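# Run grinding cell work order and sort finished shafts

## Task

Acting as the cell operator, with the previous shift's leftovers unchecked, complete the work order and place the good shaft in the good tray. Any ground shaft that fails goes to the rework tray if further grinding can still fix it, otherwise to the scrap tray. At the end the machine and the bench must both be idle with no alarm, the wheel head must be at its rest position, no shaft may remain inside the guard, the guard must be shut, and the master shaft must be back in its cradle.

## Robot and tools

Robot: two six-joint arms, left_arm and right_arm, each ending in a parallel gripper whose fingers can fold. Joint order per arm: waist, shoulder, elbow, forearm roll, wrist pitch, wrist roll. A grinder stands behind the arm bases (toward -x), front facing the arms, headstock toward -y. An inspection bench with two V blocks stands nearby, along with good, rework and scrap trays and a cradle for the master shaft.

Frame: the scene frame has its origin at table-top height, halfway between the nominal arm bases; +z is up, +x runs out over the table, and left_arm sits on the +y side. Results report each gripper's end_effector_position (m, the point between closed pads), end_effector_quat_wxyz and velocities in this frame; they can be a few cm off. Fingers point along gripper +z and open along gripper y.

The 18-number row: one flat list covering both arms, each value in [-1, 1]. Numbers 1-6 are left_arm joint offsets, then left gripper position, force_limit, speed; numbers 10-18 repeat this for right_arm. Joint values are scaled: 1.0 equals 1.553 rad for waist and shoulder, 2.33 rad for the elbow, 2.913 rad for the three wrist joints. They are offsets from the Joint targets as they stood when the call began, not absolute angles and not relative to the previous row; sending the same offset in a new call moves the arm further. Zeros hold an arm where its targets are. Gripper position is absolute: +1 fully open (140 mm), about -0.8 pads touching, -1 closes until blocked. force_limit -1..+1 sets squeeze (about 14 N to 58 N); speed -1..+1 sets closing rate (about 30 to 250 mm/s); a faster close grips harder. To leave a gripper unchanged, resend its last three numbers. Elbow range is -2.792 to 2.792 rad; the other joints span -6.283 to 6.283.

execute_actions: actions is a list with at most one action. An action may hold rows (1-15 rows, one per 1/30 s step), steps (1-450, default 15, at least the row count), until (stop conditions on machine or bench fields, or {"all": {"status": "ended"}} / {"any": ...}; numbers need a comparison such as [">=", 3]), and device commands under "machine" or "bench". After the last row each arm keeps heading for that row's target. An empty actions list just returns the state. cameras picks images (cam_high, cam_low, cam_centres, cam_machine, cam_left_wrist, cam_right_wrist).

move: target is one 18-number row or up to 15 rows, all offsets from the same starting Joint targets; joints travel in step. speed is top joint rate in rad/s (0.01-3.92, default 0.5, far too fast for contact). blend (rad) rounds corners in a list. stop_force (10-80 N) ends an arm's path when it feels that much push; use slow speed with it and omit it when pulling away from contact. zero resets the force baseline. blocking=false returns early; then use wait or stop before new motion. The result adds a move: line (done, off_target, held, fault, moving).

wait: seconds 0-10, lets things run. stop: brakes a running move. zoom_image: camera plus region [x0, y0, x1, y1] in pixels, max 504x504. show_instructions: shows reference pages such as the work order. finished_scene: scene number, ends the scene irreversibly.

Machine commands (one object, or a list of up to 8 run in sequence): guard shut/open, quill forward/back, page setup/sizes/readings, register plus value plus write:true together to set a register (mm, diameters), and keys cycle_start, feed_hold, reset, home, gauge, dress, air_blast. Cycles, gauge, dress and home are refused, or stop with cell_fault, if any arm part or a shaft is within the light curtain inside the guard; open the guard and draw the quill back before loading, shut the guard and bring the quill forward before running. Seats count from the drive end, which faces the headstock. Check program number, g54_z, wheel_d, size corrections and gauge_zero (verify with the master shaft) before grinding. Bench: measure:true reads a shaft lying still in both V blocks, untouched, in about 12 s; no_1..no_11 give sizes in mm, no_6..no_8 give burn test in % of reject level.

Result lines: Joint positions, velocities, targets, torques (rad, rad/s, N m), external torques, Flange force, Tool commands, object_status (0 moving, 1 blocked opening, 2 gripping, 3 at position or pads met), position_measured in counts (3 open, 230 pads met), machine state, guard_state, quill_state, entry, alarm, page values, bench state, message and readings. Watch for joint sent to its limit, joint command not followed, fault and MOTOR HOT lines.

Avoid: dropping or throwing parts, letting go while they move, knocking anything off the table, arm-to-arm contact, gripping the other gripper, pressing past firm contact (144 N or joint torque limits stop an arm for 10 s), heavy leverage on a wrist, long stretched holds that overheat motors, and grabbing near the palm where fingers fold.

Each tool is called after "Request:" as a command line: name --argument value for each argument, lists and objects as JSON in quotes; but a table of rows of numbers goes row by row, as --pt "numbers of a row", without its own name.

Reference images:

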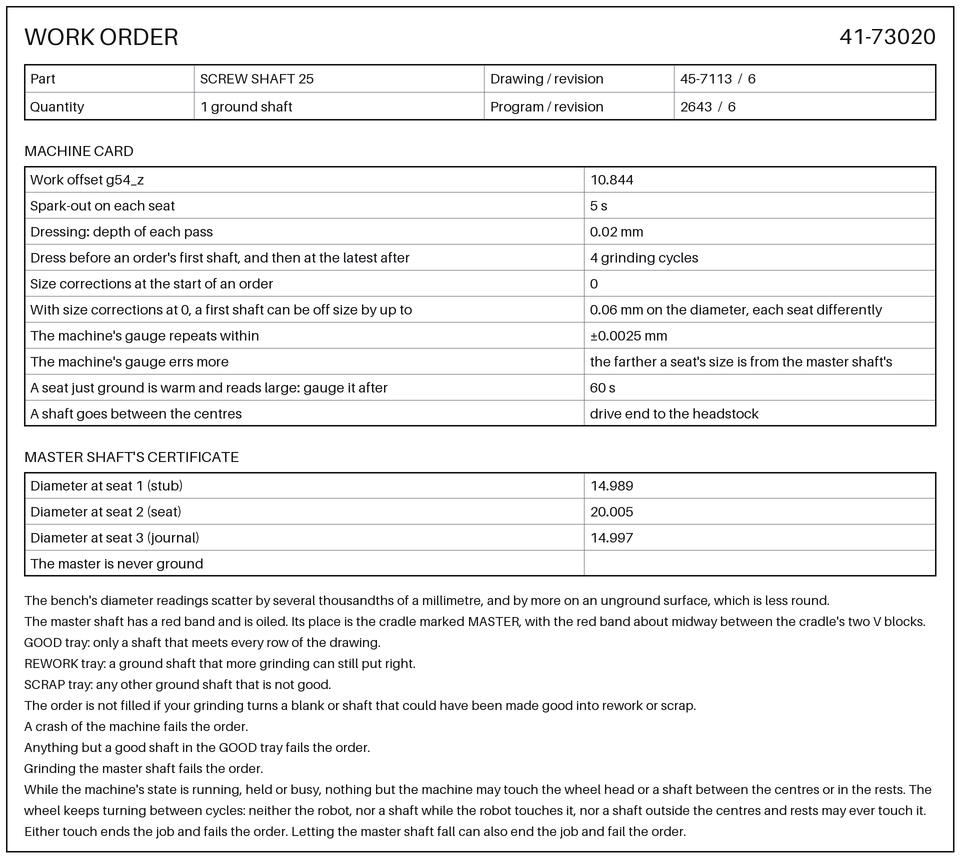

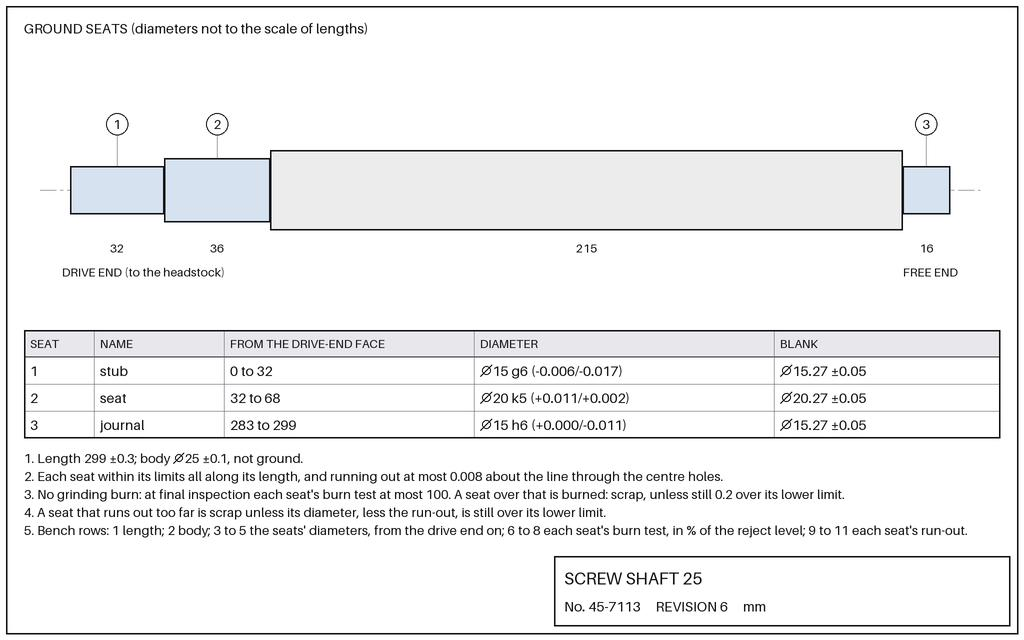

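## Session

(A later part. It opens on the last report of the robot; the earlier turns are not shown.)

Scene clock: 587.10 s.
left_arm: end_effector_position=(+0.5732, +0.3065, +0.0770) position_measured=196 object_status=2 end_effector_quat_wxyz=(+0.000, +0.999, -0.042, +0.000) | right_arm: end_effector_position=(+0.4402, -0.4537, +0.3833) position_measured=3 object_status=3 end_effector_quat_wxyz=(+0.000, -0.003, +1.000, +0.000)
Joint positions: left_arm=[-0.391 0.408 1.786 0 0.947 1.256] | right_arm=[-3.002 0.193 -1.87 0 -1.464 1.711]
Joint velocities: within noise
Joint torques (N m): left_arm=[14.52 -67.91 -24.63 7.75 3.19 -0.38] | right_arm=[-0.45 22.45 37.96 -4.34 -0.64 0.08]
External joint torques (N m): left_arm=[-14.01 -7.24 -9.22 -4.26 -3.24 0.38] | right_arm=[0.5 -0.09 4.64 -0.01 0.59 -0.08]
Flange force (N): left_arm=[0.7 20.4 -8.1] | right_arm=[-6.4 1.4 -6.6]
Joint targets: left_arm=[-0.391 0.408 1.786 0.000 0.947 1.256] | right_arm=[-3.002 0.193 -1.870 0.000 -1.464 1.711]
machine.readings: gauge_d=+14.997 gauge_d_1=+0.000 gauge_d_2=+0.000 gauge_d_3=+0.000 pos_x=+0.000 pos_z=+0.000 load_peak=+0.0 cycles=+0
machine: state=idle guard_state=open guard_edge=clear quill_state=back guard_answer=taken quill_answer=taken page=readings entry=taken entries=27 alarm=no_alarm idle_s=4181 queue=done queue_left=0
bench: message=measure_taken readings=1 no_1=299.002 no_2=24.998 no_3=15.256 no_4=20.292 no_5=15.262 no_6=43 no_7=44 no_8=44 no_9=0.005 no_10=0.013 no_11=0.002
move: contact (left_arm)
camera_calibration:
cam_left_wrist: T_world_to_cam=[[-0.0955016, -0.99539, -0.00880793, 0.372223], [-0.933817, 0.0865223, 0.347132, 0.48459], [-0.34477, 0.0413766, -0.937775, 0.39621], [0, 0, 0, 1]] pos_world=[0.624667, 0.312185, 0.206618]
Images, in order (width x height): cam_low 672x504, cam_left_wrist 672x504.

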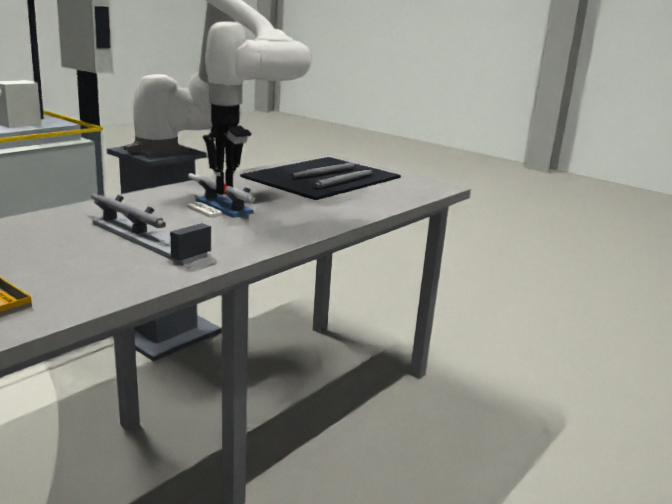

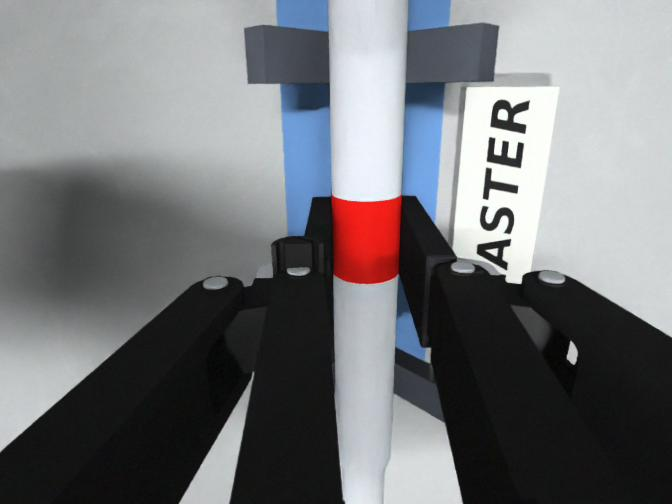

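Request:
execute_actions --actions '[{"rows":[[0,0,0,0,0,0,0,1,-1,0,0,0,0,0,0,1,1,1]],"steps":60}]' --cameras '[]'

Request:
move --pt "0 -0.09749 -0.09871 0 0.13114 0 0 1 -1 0 0 0 0 0 0 1 1 1" --pt "-0.2189 0.08079 -0.22998 0 0.14108 -0.14602 0 1 -1 0 0 0 0 0 0 1 1 1" --speed '[0.2,0.5]' --cameras '["cam_left_wrist","cam_low"]'

Request:
zoom_image --camera "cam_low" --region '[160, 130, 280, 220]'

Scene clock: 601.67 s.
left_arm: end_effector_position=(+0.5732, +0.3065, +0.0770) position_measured=129 object_status=3 end_effector_quat_wxyz=(+0.000, +0.999, -0.042, +0.000) | right_arm: end_effector_position=(+0.4402, -0.4537, +0.3833) position_measured=3 object_status=3 end_effector_quat_wxyz=(+0.000, -0.003, +1.000, +0.000)
Joint positions: left_arm=[-0.391 0.408 1.786 0 0.947 1.256] | right_arm=[-3.002 0.193 -1.87 0 -1.464 1.711]
Joint velocities: within noise
Joint torques (N m): left_arm=[3.23 -73.56 -32.81 3.48 0.26 -0.01] | right_arm=[-0.14 22.55 38.05 -4.33 -0.62 0.11]
External joint torques (N m): left_arm=[-3.02 -1.81 -1.13 0.01 -0.3 0.01] | right_arm=[0.12 0.27 4.6 -0.04 0.56 -0.11]
Flange force (N): left_arm=[-1.6 4.0 -2.0] | right_arm=[-5.8 0.4 -6.7]
Joint targets: left_arm=[-0.391 0.408 1.786 0.000 0.947 1.256] | right_arm=[-3.002 0.193 -1.870 0.000 -1.464 1.711]
machine.readings: gauge_d=+14.997 gauge_d_1=+0.000 gauge_d_2=+0.000 gauge_d_3=+0.000 pos_x=+0.000 pos_z=+0.000 load_peak=+0.0 cycles=+0
machine: state=idle guard_state=open guard_edge=clear quill_state=back guard_answer=taken quill_answer=taken page=readings entry=taken entries=27 alarm=no_alarm idle_s=4196 queue=done queue_left=0
bench: message=measure_taken readings=1 no_1=299.002 no_2=24.998 no_3=15.256 no_4=20.292 no_5=15.262 no_6=43 no_7=44 no_8=44 no_9=0.005 no_10=0.013 no_11=0.002
No camera images: "cameras" was empty.

Scene clock: 604.90 s.
left_arm: end_effector_position=(+0.5747, -0.0081, +0.2500) position_measured=129 object_status=3 end_effector_quat_wxyz=(+0.000, +1.000, +0.000, +0.000) | right_arm: end_effector_position=(+0.4402, -0.4537, +0.3833) position_measured=3 object_status=3 end_effector_quat_wxyz=(+0.000, -0.003, +1.000, +0.000)
Joint positions: left_arm=[-0.731 0.534 1.25 0 1.358 0.831] | right_arm=[-3.002 0.193 -1.87 0 -1.464 1.711]
Joint velocities: within noise
Joint torques (N m): left_arm=[2.39 -91.55 -39.85 4.24 0.32 -0.08] | right_arm=[-0.63 22.43 38.18 -4.33 -0.62 0.09]
External joint torques (N m): left_arm=[-2.08 -2.44 -1.13 0 -0.35 0.08] | right_arm=[0.7 -0.2 4.35 -0.02 0.56 -0.09]
Flange force (N): left_arm=[-2.7 0.8 -1.7] | right_arm=[-6.1 1.8 -6.1]
Joint targets: left_arm=[-0.731 0.534 1.250 0.000 1.358 0.831] | right_arm=[-3.002 0.193 -1.870 0.000 -1.464 1.711]
machine.readings: gauge_d=+14.997 gauge_d_1=+0.000 gauge_d_2=+0.000 gauge_d_3=+0.000 pos_x=+0.000 pos_z=+0.000 load_peak=+0.0 cycles=+0
machine: state=idle guard_state=open guard_edge=clear quill_state=back guard_answer=taken quill_answer=taken page=readings entry=taken entries=27 alarm=no_alarm idle_s=4199 queue=done queue_left=0
bench: message=measure_taken readings=1 no_1=299.002 no_2=24.998 no_3=15.256 no_4=20.292 no_5=15.262 no_6=43 no_7=44 no_8=44 no_9=0.005 no_10=0.013 no_11=0.002
move: done
camera_calibration:
cam_left_wrist: T_world_to_cam=[[-0.0103669, -0.999905, -0.00913247, 0.0118932], [-0.937641, 0.00654717, 0.347543, 0.454563], [-0.34745, 0.0121659, -0.93762, 0.573143], [0, 0, 0, 1]] pos_world=[0.625479, 0.00194316, 0.379519]
Images, in order (width x height): cam_low 672x504, cam_left_wrist 672x504.

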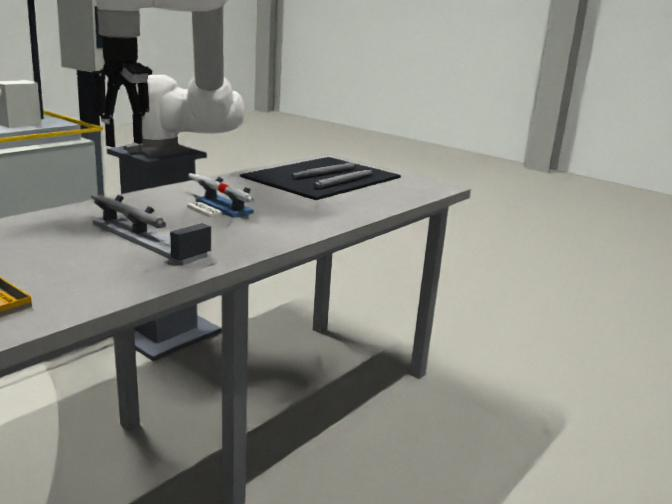

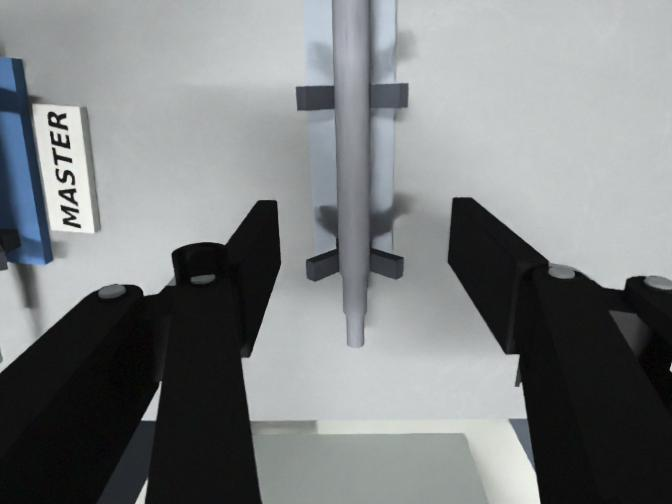

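Scaled by 4.200 from the camera's 672x504 image, which has a finer 960x720 frame.

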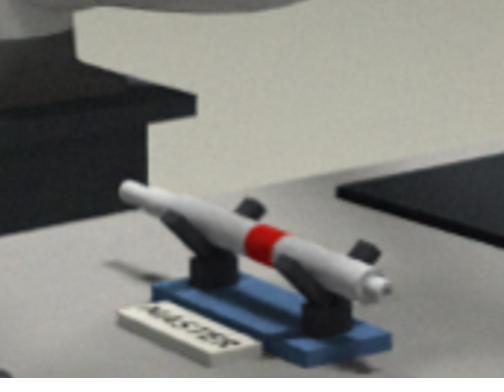

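Request:
execute_actions --actions '[{"machine":[{"guard":"shut"},{"air_blast":true},{"guard":"open"}],"steps":2}]' --cameras '[]'

Request:
move --target '[0,0.06236,0.0725,0,-0.09124,0,0,1,-1,0,0,0,0,0,0,1,1,1]' --speed 0.15 --cameras '["cam_left_wrist"]'

Request:
execute_actions --actions '[{"rows":[[0,0,0,0,0,0,-1,1,-1,0,0,0,0,0,0,1,1,1]],"steps":75}]' --cameras '["cam_left_wrist"]'

Scene clock: 610.07 s.
left_arm: end_effector_position=(+0.5746, -0.0082, +0.2499) position_measured=129 object_status=3 end_effector_quat_wxyz=(+0.000, +1.000, +0.000, +0.000) | right_arm: end_effector_position=(+0.4402, -0.4537, +0.3833) position_measured=3 object_status=3 end_effector_quat_wxyz=(+0.000, -0.003, +1.000, +0.000)
Joint positions: left_arm=[-0.731 0.534 1.25 0 1.358 0.831] | right_arm=[-3.002 0.193 -1.87 0 -1.464 1.711]
Joint velocities: within noise
Joint torques (N m): left_arm=[2.73 -91.86 -39.77 4.23 0.3 -0.08] | right_arm=[-0.24 22.5 38.1 -4.34 -0.64 0.04]
External joint torques (N m): left_arm=[-2.31 -1.8 -1.09 0.01 -0.34 0.08] | right_arm=[0.19 0.49 4.61 -0.03 0.57 -0.04]
Flange force (N): left_arm=[-2.1 1.6 -1.5] | right_arm=[-5.4 0.7 -6.7]
Joint targets: left_arm=[-0.731 0.534 1.250 0.000 1.358 0.831] | right_arm=[-3.002 0.193 -1.870 0.000 -1.464 1.711]
Tool commands: left_gripper/position=+0.0 left_gripper/force_limit=+1.0 left_gripper/speed=-1.0 right_gripper/position=+1.0 right_gripper/force_limit=+1.0 right_gripper/speed=+1.0
machine.readings: gauge_d=+14.997 gauge_d_1=+0.000 gauge_d_2=+0.000 gauge_d_3=+0.000 pos_x=+0.000 pos_z=+0.000 load_peak=+0.0 cycles=+0
machine: state=idle guard_state=between guard_edge=clear quill_state=back guard_answer=taken quill_answer=taken page=readings entry=taken entries=27 alarm=no_alarm idle_s=4204 queue=running queue_left=2
bench: message=measure_taken readings=1 no_1=299.002 no_2=24.998 no_3=15.256 no_4=20.292 no_5=15.262 no_6=43 no_7=44 no_8=44 no_9=0.005 no_10=0.013 no_11=0.002
No camera images: "cameras" was empty.

Scene clock: 612.17 s.
left_arm: end_effector_position=(+0.5746, -0.0082, +0.0776) position_measured=129 object_status=3 end_effector_quat_wxyz=(+0.000, +1.000, +0.000, +0.000) | right_arm: end_effector_position=(+0.4402, -0.4537, +0.3833) position_measured=3 object_status=3 end_effector_quat_wxyz=(+0.000, -0.003, +1.000, +0.000)
Joint positions: left_arm=[-0.731 0.631 1.419 0 1.093 0.831] | right_arm=[-3.002 0.193 -1.87 0 -1.464 1.711]
Joint velocities: within noise
Joint torques (N m): left_arm=[3.39 -96.68 -36.03 3.83 0.34 -0.07] | right_arm=[-0.34 22.46 38.09 -4.36 -0.62 0.1]
External joint torques (N m): left_arm=[-2.98 -1.56 -0.99 0 -0.36 0.07] | right_arm=[0.36 0.17 4.56 -0.01 0.55 -0.1]
Flange force (N): left_arm=[-2.4 2.4 -1.3] | right_arm=[-5.8 1.0 -6.6]
Joint targets: left_arm=[-0.731 0.631 1.419 0.000 1.093 0.831] | right_arm=[-3.002 0.193 -1.870 0.000 -1.464 1.711]
machine.readings: gauge_d=+14.997 gauge_d_1=+0.000 gauge_d_2=+0.000 gauge_d_3=+0.000 pos_x=+0.000 pos_z=+0.000 load_peak=+0.0 cycles=+0
machine: state=idle guard_state=shut guard_edge=clear quill_state=back guard_answer=taken quill_answer=taken page=readings entry=taken entries=28 alarm=no_alarm idle_s=4206 queue=running queue_left=1
bench: message=measure_taken readings=1 no_1=299.002 no_2=24.998 no_3=15.256 no_4=20.292 no_5=15.262 no_6=43 no_7=44 no_8=44 no_9=0.005 no_10=0.013 no_11=0.002
move: done
camera_calibration:
cam_left_wrist: T_world_to_cam=[[-0.0104617, -0.999904, -0.00909571, 0.0102705], [-0.937608, 0.00664761, 0.347632, 0.51444], [-0.347538, 0.012165, -0.937587, 0.411547], [0, 0, 0, 1]] pos_world=[0.625479, 0.0018432, 0.207119]
Images, in order (width x height): cam_left_wrist 672x504.

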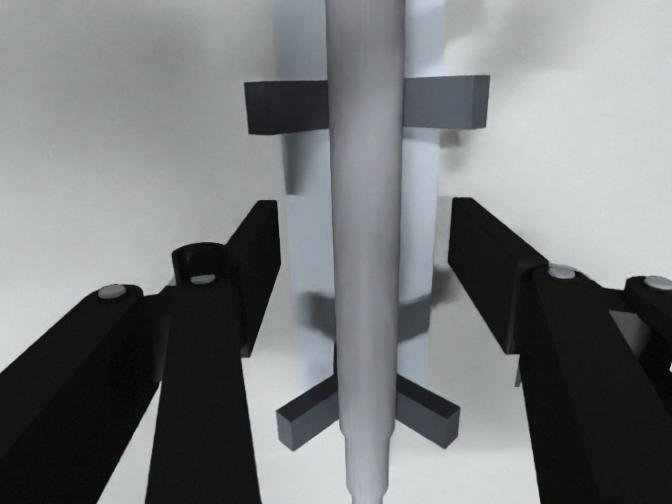

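Scene clock: 614.87 s.
left_arm: end_effector_position=(+0.5746, -0.0082, +0.0775) position_measured=196 object_status=2 end_effector_quat_wxyz=(+0.000, +1.000, +0.000, +0.000) | right_arm: end_effector_position=(+0.4402, -0.4537, +0.3833) position_measured=3 object_status=3 end_effector_quat_wxyz=(+0.000, -0.003, +1.000, +0.000)
Joint positions: left_arm=[-0.731 0.631 1.419 0 1.093 0.831] | right_arm=[-3.002 0.193 -1.87 0 -1.464 1.711]
Joint velocities: within noise
Joint torques (N m): left_arm=[5.37 -86.93 -28.42 5.27 1.59 0.69] | right_arm=[-0.04 22.36 38.06 -4.34 -0.66 0.12]
External joint torques (N m): left_arm=[-5.27 -11.43 -8.68 -1.44 -1.62 -0.69] | right_arm=[0.08 0.05 4.54 -0.02 0.6 -0.12]
Flange force (N): left_arm=[-2.0 7.4 -12.4] | right_arm=[-6.1 0.3 -6.4]
Joint targets: left_arm=[-0.731 0.631 1.419 0.000 1.093 0.831] | right_arm=[-3.002 0.193 -1.870 0.000 -1.464 1.711]
machine.readings: gauge_d=+14.997 gauge_d_1=+0.000 gauge_d_2=+0.000 gauge_d_3=+0.000 pos_x=+0.000 pos_z=+0.000 load_peak=+0.0 cycles=+0
machine: state=idle guard_state=between guard_edge=clear quill_state=back guard_answer=taken quill_answer=taken page=readings entry=taken entries=28 alarm=no_alarm idle_s=4209 queue=running queue_left=0
bench: message=measure_taken readings=1 no_1=299.002 no_2=24.998 no_3=15.256 no_4=20.292 no_5=15.262 no_6=43 no_7=44 no_8=44 no_9=0.005 no_10=0.013 no_11=0.002
camera_calibration:
cam_left_wrist: T_world_to_cam=[[-0.0104969, -0.999903, -0.00918929, 0.0103122], [-0.937607, 0.00664808, 0.347632, 0.51444], [-0.347537, 0.012265, -0.937586, 0.411547], [0, 0, 0, 1]] pos_world=[0.625479, 0.00184357, 0.207119]
Images, in order (width x height): cam_left_wrist 672x504.

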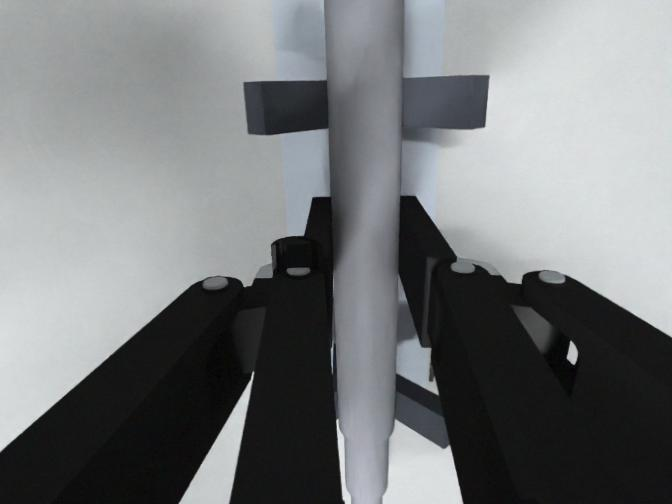

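Request:
move --pt "0 -0.0772 -0.13501 0 0.14866 0 -1 1 -1 0 0 0 0 0 0 1 1 1" --pt "0 -0.34192 0.07768 0 0.11967 0 -1 1 -1 0 0 0 0 0 0 1 1 1" --pt "-0.54089 -0.46684 0.12961 0 0.14487 0.60728 -1 1 -1 0 0 0 0 0 0 1 1 1" --speed '[0.2,0.5,0.7]' --blend '[0.1,0.1,0]' --cameras '[]'

Scene clock: 634.40 s.
left_arm: end_effector_position=(-0.0552, +0.0469, +0.4205) position_measured=196 object_status=2 end_effector_quat_wxyz=(+0.000, -0.263, +0.965, +0.000) | right_arm: end_effector_position=(+0.4402, -0.4537, +0.3833) position_measured=3 object_status=3 end_effector_quat_wxyz=(+0.000, -0.003, +1.000, +0.000)
Joint positions: left_arm=[-1.571 -0.095 1.721 0 1.515 2.599] | right_arm=[-3.002 0.193 -1.87 0 -1.464 1.711]
Joint velocities: within noise
Joint torques (N m): left_arm=[2.34 -36.52 -46.17 4.19 0.31 -0.15] | right_arm=[-0.32 22.7 37.93 -4.33 -0.64 0.08]
External joint torques (N m): left_arm=[-2.4 4.37 4.49 0.04 -0.33 0.15] | right_arm=[0.36 -0.31 4.68 -0.02 0.59 -0.08]
Flange force (N): left_arm=[4.1 1.8 8.7] | right_arm=[-6.8 1.1 -6.6]
Joint targets: left_arm=[-1.571 -0.095 1.721 0.000 1.515 2.599] | right_arm=[-3.002 0.193 -1.870 0.000 -1.464 1.711]
machine.readings: gauge_d=+14.997 gauge_d_1=+0.000 gauge_d_2=+0.000 gauge_d_3=+0.000 pos_x=+0.000 pos_z=+0.000 load_peak=+0.0 cycles=+0
machine: state=idle guard_state=open guard_edge=clear quill_state=back guard_answer=taken quill_answer=taken page=readings entry=taken entries=28 alarm=no_alarm idle_s=4228 queue=done queue_left=0
bench: message=measure_taken readings=1 no_1=299.002 no_2=24.998 no_3=15.256 no_4=20.292 no_5=15.262 no_6=43 no_7=44 no_8=44 no_9=0.005 no_10=0.013 no_11=0.002
move: done
No camera images: "cameras" was empty.

Request:
move --pt "-0.55336 0.28231 -0.19813 0 0.00817 0.42726 -1 1 -1 0 0 0 0 0 0 1 1 1" --pt "-0.55336 0.31917 -0.08755 0 -0.09992 0.42726 -1 1 -1 0 0 0 0 0 0 1 1 1" --speed '[0.6,0.2]' --cameras '["cam_machine","cam_centres"]'

Request:
zoom_image --camera "cam_machine" --region '[240, 240, 450, 360]'

Request:
zoom_image --camera "cam_centres" --region '[230, 160, 520, 460]'

Scene clock: 646.57 s.
left_arm: end_effector_position=(-0.6492, +0.0247, +0.2148) position_measured=196 object_status=2 end_effector_quat_wxyz=(+0.000, +0.707, +0.707, +0.000) | right_arm: end_effector_position=(+0.4402, -0.4537, +0.3833) position_measured=3 object_status=3 end_effector_quat_wxyz=(+0.000, -0.003, +1.000, +0.000)
Joint positions: left_arm=[-2.431 0.401 1.517 0 1.224 3.844] | right_arm=[-3.002 0.193 -1.87 0 -1.464 1.711]
Joint velocities: within noise
Joint torques (N m): left_arm=[2.32 -85.35 -43.34 3.94 0.37 -0.03] | right_arm=[-0.09 22.43 37.91 -4.35 -0.65 0.05]
External joint torques (N m): left_arm=[-2.8 5.86 4.1 0.04 -0.35 0.03] | right_arm=[0.09 0.21 4.69 -0.01 0.59 -0.05]
Flange force (N): left_arm=[3.1 -2.0 8.3] | right_arm=[-6.0 0.5 -6.7]
Joint targets: left_arm=[-2.431 0.401 1.517 0.000 1.224 3.844] | right_arm=[-3.002 0.193 -1.870 0.000 -1.464 1.711]
machine.readings: gauge_d=+14.997 gauge_d_1=+0.000 gauge_d_2=+0.000 gauge_d_3=+0.000 pos_x=+0.000 pos_z=+0.000 load_peak=+0.0 cycles=+0
machine: state=idle guard_state=open guard_edge=clear quill_state=back guard_answer=taken quill_answer=taken page=readings entry=taken entries=28 alarm=no_alarm idle_s=4240 queue=done queue_left=0
bench: message=measure_taken readings=1 no_1=299.002 no_2=24.998 no_3=15.256 no_4=20.292 no_5=15.262 no_6=43 no_7=44 no_8=44 no_9=0.005 no_10=0.013 no_11=0.002
move: done
Images, in order (width x height): cam_centres 672x504, cam_machine 672x504.

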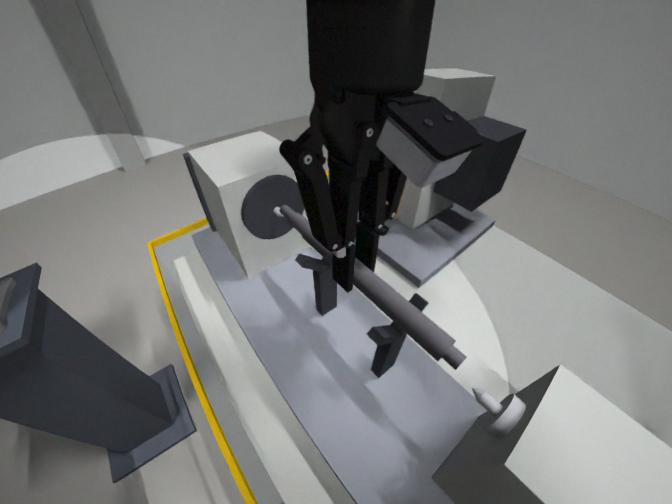

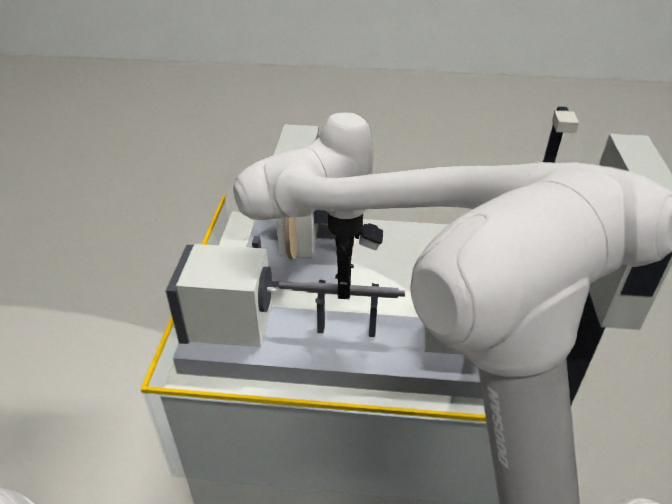

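Scaled by 2.400 from the camera's 672x504 image, which has a finer 960x720 frame.

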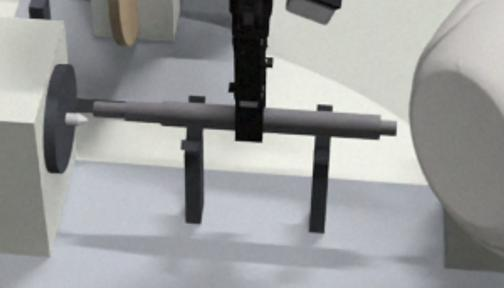

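Scaled by 1.680 from the camera's 672x504 image, which has a finer 960x720 frame.

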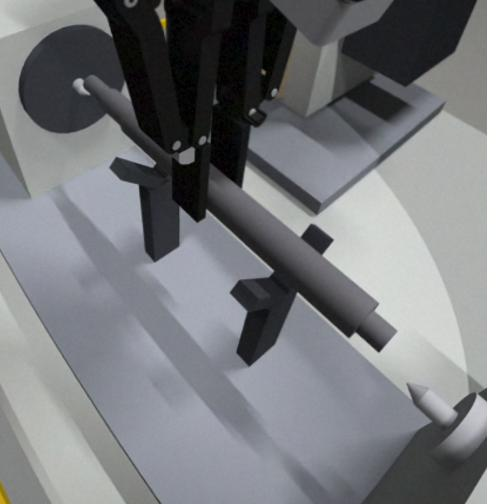

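Request:
move --target '[0,0.01223,0.01446,0,-0.01809,0,-1,1,-1,0,0,0,0,0,0,1,1,1]' --speed 0.02 --stop_force 12 --cameras '["cam_machine","cam_centres"]'

Request:
zoom_image --camera "cam_machine" --region '[240, 240, 450, 360]'

Scene clock: 655.10 s.
left_arm: end_effector_position=(-0.6494, +0.0246, +0.1969) position_measured=196 object_status=2 end_effector_quat_wxyz=(+0.000, +0.707, +0.707, +0.000) | right_arm: end_effector_position=(+0.4402, -0.4537, +0.3833) position_measured=3 object_status=3 end_effector_quat_wxyz=(+0.000, -0.003, +1.000, +0.000)
Joint positions: left_arm=[-2.431 0.412 1.535 0 1.194 3.844] | right_arm=[-3.002 0.193 -1.87 0 -1.464 1.711]
Joint velocities: within noise
Joint torques (N m): left_arm=[1.96 -63.05 -31.77 3.7 -2.28 -0.28] | right_arm=[-0.35 22.67 37.96 -4.37 -0.63 0.03]
External joint torques (N m): left_arm=[-2.48 -17.08 -7.02 0.23 2.31 0.28] | right_arm=[0.37 -0.11 4.67 0 0.57 -0.03]
Flange force (N): left_arm=[7.9 4.3 -21.3] | right_arm=[-6.5 1.2 -6.7]
Joint targets: left_arm=[-2.431 0.412 1.535 0.000 1.194 3.844] | right_arm=[-3.002 0.193 -1.870 0.000 -1.464 1.711]
machine.readings: gauge_d=+14.997 gauge_d_1=+0.000 gauge_d_2=+0.000 gauge_d_3=+0.000 pos_x=+0.000 pos_z=+0.000 load_peak=+0.0 cycles=+0
machine: state=idle guard_state=open guard_edge=clear quill_state=back guard_answer=taken quill_answer=taken page=readings entry=taken entries=28 alarm=no_alarm idle_s=4249 queue=done queue_left=0
bench: message=measure_taken readings=1 no_1=299.002 no_2=24.998 no_3=15.256 no_4=20.292 no_5=15.262 no_6=43 no_7=44 no_8=44 no_9=0.005 no_10=0.013 no_11=0.002
move: contact (left_arm); left_arm: the wrist pitch is farthest, 0.023 rad from its target
Images, in order (width x height): cam_centres 672x504, cam_machine 672x504.

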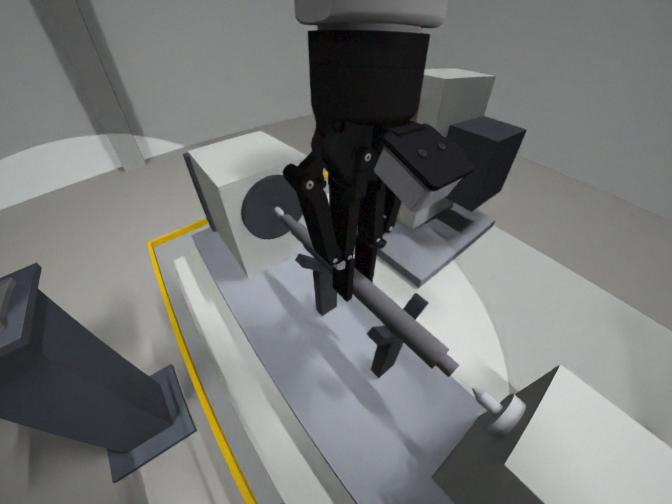

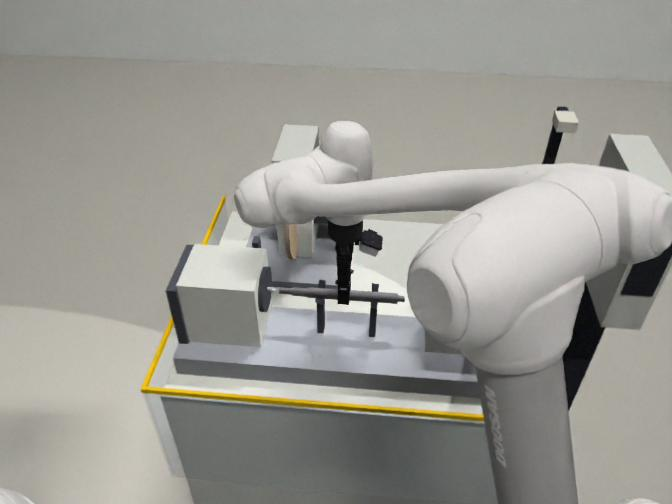

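Scaled by 2.400 from the camera's 672x504 image, which has a finer 960x720 frame.

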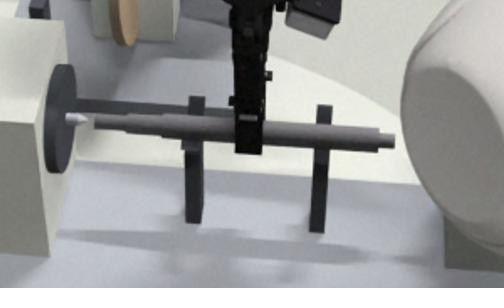

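Request:
execute_actions --actions '[{"rows":[[0,0,0,0,0,0,0,1,-1,0,0,0,0,0,0,1,1,1]],"steps":60}]' --cameras '[]'

Request:
move --pt "0 -0.04444 -0.13337 0 0.13058 0 0 1 -1 0 0 0 0 0 0 1 1 1" --pt "0.55377 -0.32582 0.07983 0 0.1102 -0.42705 0 1 -1 0 0 0 0 0 0 1 1 1" --speed '[0.2,0.8]' --cameras '["cam_centres"]'

Request:
execute_actions --actions '[{"machine":{"quill":"forward","page":"sizes"},"steps":100}]' --cameras '["cam_centres"]'

Request:
zoom_image --camera "cam_centres" --region '[230, 160, 520, 460]'

Scene clock: 665.23 s.
left_arm: end_effector_position=(-0.6494, +0.0246, +0.1969) position_measured=129 object_status=3 end_effector_quat_wxyz=(+0.000, +0.707, +0.707, +0.000) | right_arm: end_effector_position=(+0.4402, -0.4537, +0.3833) position_measured=3 object_status=3 end_effector_quat_wxyz=(+0.000, -0.003, +1.000, +0.000)
Joint positions: left_arm=[-2.431 0.412 1.535 0 1.194 3.844] | right_arm=[-3.002 0.193 -1.87 0 -1.464 1.711]
Joint velocities: within noise
Joint torques (N m): left_arm=[2.38 -78.75 -37.84 3.94 0.36 -0.02] | right_arm=[-0.43 22.68 37.99 -4.32 -0.67 0.01]
External joint torques (N m): left_arm=[-2.82 -1.46 -1.02 0 -0.34 0.02] | right_arm=[0.45 -0.16 4.57 -0.05 0.61 -0.01]
Flange force (N): left_arm=[2.9 -2.2 -1.4] | right_arm=[-6.4 1.4 -6.4]
Joint targets: left_arm=[-2.431 0.412 1.535 0.000 1.194 3.844] | right_arm=[-3.002 0.193 -1.870 0.000 -1.464 1.711]
machine.readings: gauge_d=+14.997 gauge_d_1=+0.000 gauge_d_2=+0.000 gauge_d_3=+0.000 pos_x=+0.000 pos_z=+0.000 load_peak=+0.0 cycles=+0
machine: state=idle guard_state=open guard_edge=clear quill_state=back guard_answer=taken quill_answer=taken page=readings entry=taken entries=28 alarm=no_alarm idle_s=4259 queue=done queue_left=0
bench: message=measure_taken readings=1 no_1=299.002 no_2=24.998 no_3=15.256 no_4=20.292 no_5=15.262 no_6=43 no_7=44 no_8=44 no_9=0.005 no_10=0.013 no_11=0.002
No camera images: "cameras" was empty.

Scene clock: 669.23 s.
left_arm: end_effector_position=(-0.0550, +0.0473, +0.4199) position_measured=129 object_status=3 end_effector_quat_wxyz=(+0.000, -0.263, +0.965, +0.000) | right_arm: end_effector_position=(+0.4402, -0.4537, +0.3833) position_measured=3 object_status=3 end_effector_quat_wxyz=(+0.000, -0.003, +1.000, +0.000)
Joint positions: left_arm=[-1.571 -0.094 1.721 0 1.515 2.6] | right_arm=[-3.002 0.193 -1.87 0 -1.464 1.711]
Joint velocities: within noise
Joint torques (N m): left_arm=[2.92 -32.18 -40.82 4.17 0.37 -0.05] | right_arm=[-0.49 22.77 38.07 -4.31 -0.59 0.06]
External joint torques (N m): left_arm=[-2.88 -0.34 -0.92 0.06 -0.38 0.05] | right_arm=[0.52 -0.33 4.51 -0.05 0.53 -0.06]
Flange force (N): left_arm=[5.2 2.2 -0.9] | right_arm=[-6.6 1.5 -6.4]
Joint targets: left_arm=[-1.571 -0.094 1.721 0.000 1.515 2.600] | right_arm=[-3.002 0.193 -1.870 0.000 -1.464 1.711]
machine.readings: gauge_d=+14.997 gauge_d_1=+0.000 gauge_d_2=+0.000 gauge_d_3=+0.000 pos_x=+0.000 pos_z=+0.000 load_peak=+0.0 cycles=+0
machine: state=idle guard_state=open guard_edge=clear quill_state=back guard_answer=taken quill_answer=taken page=readings entry=taken entries=28 alarm=no_alarm idle_s=4263 queue=done queue_left=0
bench: message=measure_taken readings=1 no_1=299.002 no_2=24.998 no_3=15.256 no_4=20.292 no_5=15.262 no_6=43 no_7=44 no_8=44 no_9=0.005 no_10=0.013 no_11=0.002
move: done
Images, in order (width x height): cam_centres 672x504.

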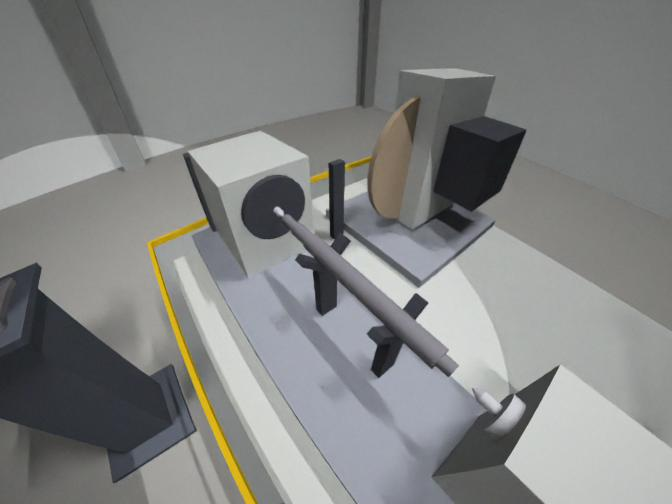

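Scene clock: 672.77 s.
left_arm: end_effector_position=(-0.0549, +0.0473, +0.4200) position_measured=129 object_status=3 end_effector_quat_wxyz=(+0.000, -0.263, +0.965, +0.000) | right_arm: end_effector_position=(+0.4402, -0.4537, +0.3833) position_measured=3 object_status=3 end_effector_quat_wxyz=(+0.000, -0.003, +1.000, +0.000)
Joint positions: left_arm=[-1.571 -0.094 1.721 0 1.515 2.6] | right_arm=[-3.002 0.193 -1.87 0 -1.464 1.711]
Joint velocities: within noise
Joint torques (N m): left_arm=[2.67 -31.72 -40.73 4.23 0.33 -0.05] | right_arm=[-0.42 22.3 37.93 -4.38 -0.59 0.01]
External joint torques (N m): left_arm=[-2.51 -0.7 -0.99 0.01 -0.35 0.05] | right_arm=[0.51 -0.2 4.59 0.03 0.54 -0.01]
Flange force (N): left_arm=[4.4 2.2 -1.1] | right_arm=[-6.4 1.5 -6.6]
Joint targets: left_arm=[-1.571 -0.094 1.721 0.000 1.515 2.600] | right_arm=[-3.002 0.193 -1.870 0.000 -1.464 1.711]
Tool commands: left_gripper/position=+0.0 left_gripper/force_limit=+1.0 left_gripper/speed=-1.0 right_gripper/position=+1.0 right_gripper/force_limit=+1.0 right_gripper/speed=+1.0
machine.sizes: size_1=+0.000 size_2=+0.000 size_3=+0.000 aim_1=+14.989 aim_2=+20.006 aim_3=+14.995
machine: state=idle guard_state=open guard_edge=clear quill_state=clamped guard_answer=taken quill_answer=taken page=sizes entry=taken entries=28 alarm=no_alarm idle_s=4266 queue=done queue_left=0
bench: message=measure_taken readings=1 no_1=299.002 no_2=24.998 no_3=15.256 no_4=20.292 no_5=15.262 no_6=43 no_7=44 no_8=44 no_9=0.005 no_10=0.013 no_11=0.002
Images, in order (width x height): cam_centres 672x504.

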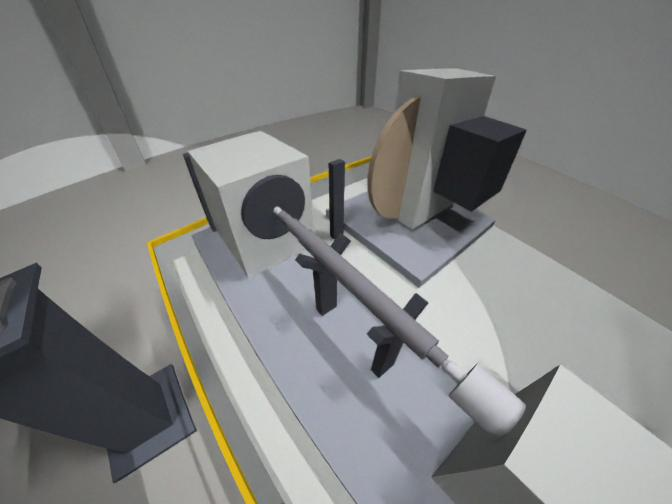

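Scaled by 1.680 from the camera's 672x504 image, which has a finer 960x720 frame.

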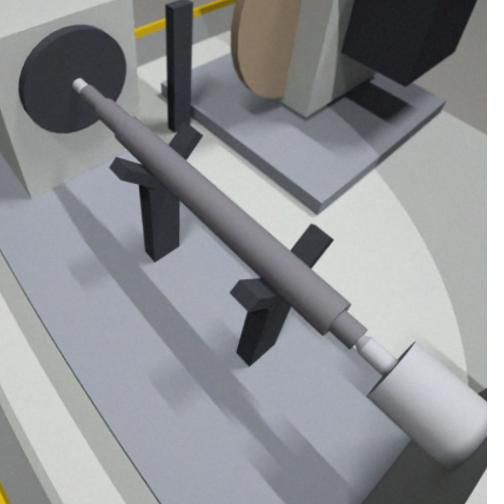

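Request:
execute_actions --actions '[{"machine":[{"guard":"shut"},{"register":"size_1","value":0.15,"write":true},{"register":"size_2","value":0.15,"write":true},{"register":"size_3","value":0.15,"write":true}],"steps":120,"until":{"machine":{"queue":["!=","running"]}}}]' --cameras '[]'

Request:
execute_actions --actions '[{"machine":{"page":"setup"},"steps":2}]' --cameras '[]'

Scene clock: 680.10 s.
left_arm: end_effector_position=(-0.0549, +0.0473, +0.4200) position_measured=129 object_status=3 end_effector_quat_wxyz=(+0.000, -0.263, +0.965, +0.000) | right_arm: end_effector_position=(+0.4402, -0.4537, +0.3833) position_measured=3 object_status=3 end_effector_quat_wxyz=(+0.000, -0.003, +1.000, +0.000)
Joint positions: left_arm=[-1.571 -0.094 1.721 0 1.515 2.6] | right_arm=[-3.002 0.193 -1.87 0 -1.464 1.711]
Joint velocities: within noise
Joint torques (N m): left_arm=[2.59 -31.49 -40.63 4.22 0.34 -0.05] | right_arm=[-0.43 22.82 37.91 -4.38 -0.69 0.11]
External joint torques (N m): left_arm=[-2.5 -1.13 -1.23 0.04 -0.36 0.05] | right_arm=[0.48 -0.4 4.73 0.02 0.64 -0.11]
Flange force (N): left_arm=[4.2 2.5 -1.6] | right_arm=[-7.0 1.3 -6.6]
Joint targets: left_arm=[-1.571 -0.094 1.721 0.000 1.515 2.600] | right_arm=[-3.002 0.193 -1.870 0.000 -1.464 1.711]
Tool commands: left_gripper/position=+0.0 left_gripper/force_limit=+1.0 left_gripper/speed=-1.0 right_gripper/position=+1.0 right_gripper/force_limit=+1.0 right_gripper/speed=+1.0
machine.sizes: size_1=+0.150 size_2=+0.150 size_3=+0.150 aim_1=+14.989 aim_2=+20.006 aim_3=+14.995
machine: state=idle guard_state=shut guard_edge=clear quill_state=clamped guard_answer=taken quill_answer=taken page=sizes entry=taken entries=31 alarm=no_alarm idle_s=4273 queue=done queue_left=0
bench: message=measure_taken readings=1 no_1=299.002 no_2=24.998 no_3=15.256 no_4=20.292 no_5=15.262 no_6=43 no_7=44 no_8=44 no_9=0.005 no_10=0.013 no_11=0.002
No camera images: "cameras" was empty.

Scene clock: 680.37 s.
left_arm: end_effector_position=(-0.0549, +0.0473, +0.4200) position_measured=129 object_status=3 end_effector_quat_wxyz=(+0.000, -0.263, +0.965, +0.000) | right_arm: end_effector_position=(+0.4402, -0.4537, +0.3833) position_measured=3 object_status=3 end_effector_quat_wxyz=(+0.000, -0.003, +1.000, +0.000)
Joint positions: left_arm=[-1.571 -0.094 1.721 0 1.515 2.6] | right_arm=[-3.002 0.193 -1.87 0 -1.464 1.711]
Joint velocities: within noise
Joint torques (N m): left_arm=[2.6 -31.68 -40.83 4.19 0.37 -0.03] | right_arm=[-0.42 22.57 38.2 -4.27 -0.66 0.07]
External joint torques (N m): left_arm=[-2.5 -0.88 -1 0.05 -0.39 0.03] | right_arm=[0.56 -0.82 4.18 -0.06 0.6 -0.07]
Flange force (N): left_arm=[4.3 2.5 -1.1] | right_arm=[-7.0 1.6 -5.7]
Joint targets: left_arm=[-1.571 -0.094 1.721 0.000 1.515 2.600] | right_arm=[-3.002 0.193 -1.870 0.000 -1.464 1.711]
Tool commands: left_gripper/position=+0.0 left_gripper/force_limit=+1.0 left_gripper/speed=-1.0 right_gripper/position=+1.0 right_gripper/force_limit=+1.0 right_gripper/speed=+1.0
machine.setup: program=+2643 g54_z=+10.844 wheel_d=+283.267 sparkout_s=+5.0 dress_depth=+0.020 gauge_at=+3 gauge_zero=+0.114 program_revision=+6 since_dress=+0 stored1_number=+1376 stored1_revision=+2 stored2_number=+2643 stored2_revision=+6 stored3_number=+7998 stored3_revision=+4 stored4_number=+9000 stored4_revision=+1
machine: state=idle guard_state=shut guard_edge=clear quill_state=clamped guard_answer=taken quill_answer=taken page=setup entry=taken entries=31 alarm=no_alarm idle_s=4274 queue=done queue_left=0
bench: message=measure_taken readings=1 no_1=299.002 no_2=24.998 no_3=15.256 no_4=20.292 no_5=15.262 no_6=43 no_7=44 no_8=44 no_9=0.005 no_10=0.013 no_11=0.002
No camera images: "cameras" was empty.

Request:
execute_actions --actions '[{"machine":{"cycle_start":true,"page":"readings"},"steps":450,"until":{"machine":{"state":["!=","running"]}}}]' --cameras '["cam_machine"]'

Scene clock: 682.57 s.
left_arm: end_effector_position=(-0.0549, +0.0473, +0.4200) position_measured=129 object_status=3 end_effector_quat_wxyz=(+0.000, -0.263, +0.965, +0.000) | right_arm: end_effector_position=(+0.4402, -0.4537, +0.3833) position_measured=3 object_status=3 end_effector_quat_wxyz=(+0.000, -0.003, +1.000, +0.000)
Joint positions: left_arm=[-1.571 -0.094 1.721 0 1.515 2.6] | right_arm=[-3.002 0.193 -1.87 0 -1.464 1.711]
Joint velocities: within noise
Joint torques (N m): left_arm=[2.74 -31.31 -40.75 4.25 0.34 -0.08] | right_arm=[-1 22.53 38.08 -4.34 -0.63 0.08]
External joint torques (N m): left_arm=[-2.77 -0.84 -0.88 -0.04 -0.36 0.08] | right_arm=[1.04 -0.18 4.44 -0.02 0.57 -0.08]
Flange force (N): left_arm=[4.6 2.8 -0.9] | right_arm=[-6.1 2.6 -6.3]
Joint targets: left_arm=[-1.571 -0.094 1.721 0.000 1.515 2.600] | right_arm=[-3.002 0.193 -1.870 0.000 -1.464 1.711]
Tool commands: left_gripper/position=+0.0 left_gripper/force_limit=+1.0 left_gripper/speed=-1.0 right_gripper/position=+1.0 right_gripper/force_limit=+1.0 right_gripper/speed=+1.0
machine.readings: gauge_d=+14.997 gauge_d_1=+0.000 gauge_d_2=+0.000 gauge_d_3=+0.000 pos_x=-5.333 pos_z=+16.000 load_peak=+0.0 cycles=+0
machine: state=running guard_state=shut guard_edge=clear quill_state=clamped guard_answer=taken quill_answer=taken page=readings entry=taken entries=32 alarm=no_alarm idle_s=4276 queue=running queue_left=0
bench: message=measure_taken readings=1 no_1=299.002 no_2=24.998 no_3=15.256 no_4=20.292 no_5=15.262 no_6=43 no_7=44 no_8=44 no_9=0.005 no_10=0.013 no_11=0.002
Images, in order (width x height): cam_machine 672x504.

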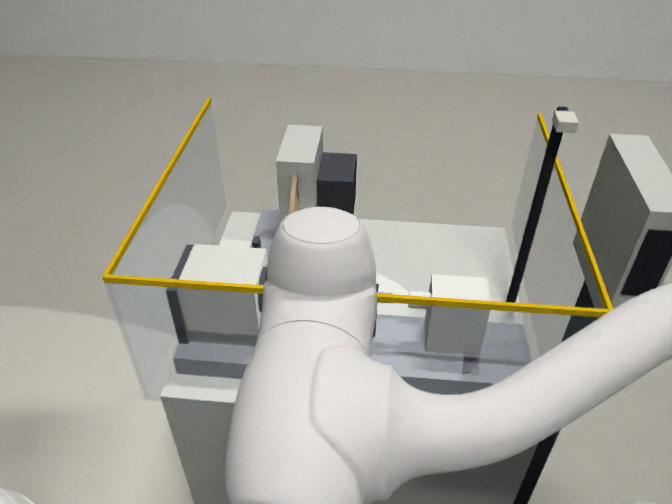

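Request:
execute_actions --actions '[{"steps":450,"until":{"machine":{"state":["!=","running"]}}}]' --cameras '["cam_machine"]'

Scene clock: 699.27 s.
left_arm: end_effector_position=(-0.0549, +0.0473, +0.4200) position_measured=129 object_status=3 end_effector_quat_wxyz=(+0.000, -0.263, +0.965, +0.000) | right_arm: end_effector_position=(+0.4402, -0.4537, +0.3833) position_measured=3 object_status=3 end_effector_quat_wxyz=(+0.000, -0.003, +1.000, +0.000)
Joint positions: left_arm=[-1.571 -0.094 1.721 0 1.515 2.6] | right_arm=[-3.002 0.193 -1.87 0 -1.464 1.711]
Joint velocities: within noise
Joint torques (N m): left_arm=[3.12 -31.19 -40.79 4.22 0.27 -0.04] | right_arm=[-0.41 22.7 38.03 -4.38 -0.6 0.15]
External joint torques (N m): left_arm=[-3.13 -1.01 -1 0.03 -0.3 0.04] | right_arm=[0.49 -0.54 4.53 0.02 0.55 -0.15]
Flange force (N): left_arm=[5.2 3.3 -1.3] | right_arm=[-7.0 1.2 -6.4]
Joint targets: left_arm=[-1.571 -0.094 1.721 0.000 1.515 2.600] | right_arm=[-3.002 0.193 -1.870 0.000 -1.464 1.711]
Tool commands: left_gripper/position=+0.0 left_gripper/force_limit=+1.0 left_gripper/speed=-1.0 right_gripper/position=+1.0 right_gripper/force_limit=+1.0 right_gripper/speed=+1.0
machine.readings: gauge_d=+14.997 gauge_d_1=+0.000 gauge_d_2=+0.000 gauge_d_3=+0.000 pos_x=-361.458 pos_z=+16.000 load_peak=+0.0 cycles=+0
machine: state=running guard_state=shut guard_edge=clear quill_state=clamped guard_answer=taken quill_answer=taken page=readings entry=taken entries=32 alarm=no_alarm idle_s=4292 queue=running queue_left=0
bench: message=measure_taken readings=1 no_1=299.002 no_2=24.998 no_3=15.256 no_4=20.292 no_5=15.262 no_6=43 no_7=44 no_8=44 no_9=0.005 no_10=0.013 no_11=0.002
Images, in order (width x height): cam_machine 672x504.

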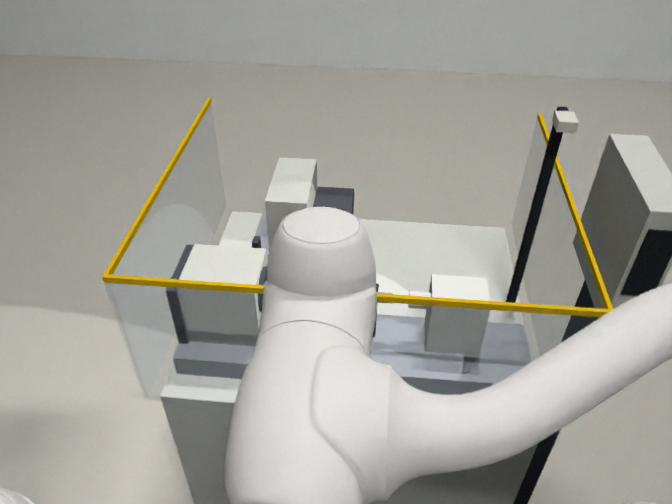

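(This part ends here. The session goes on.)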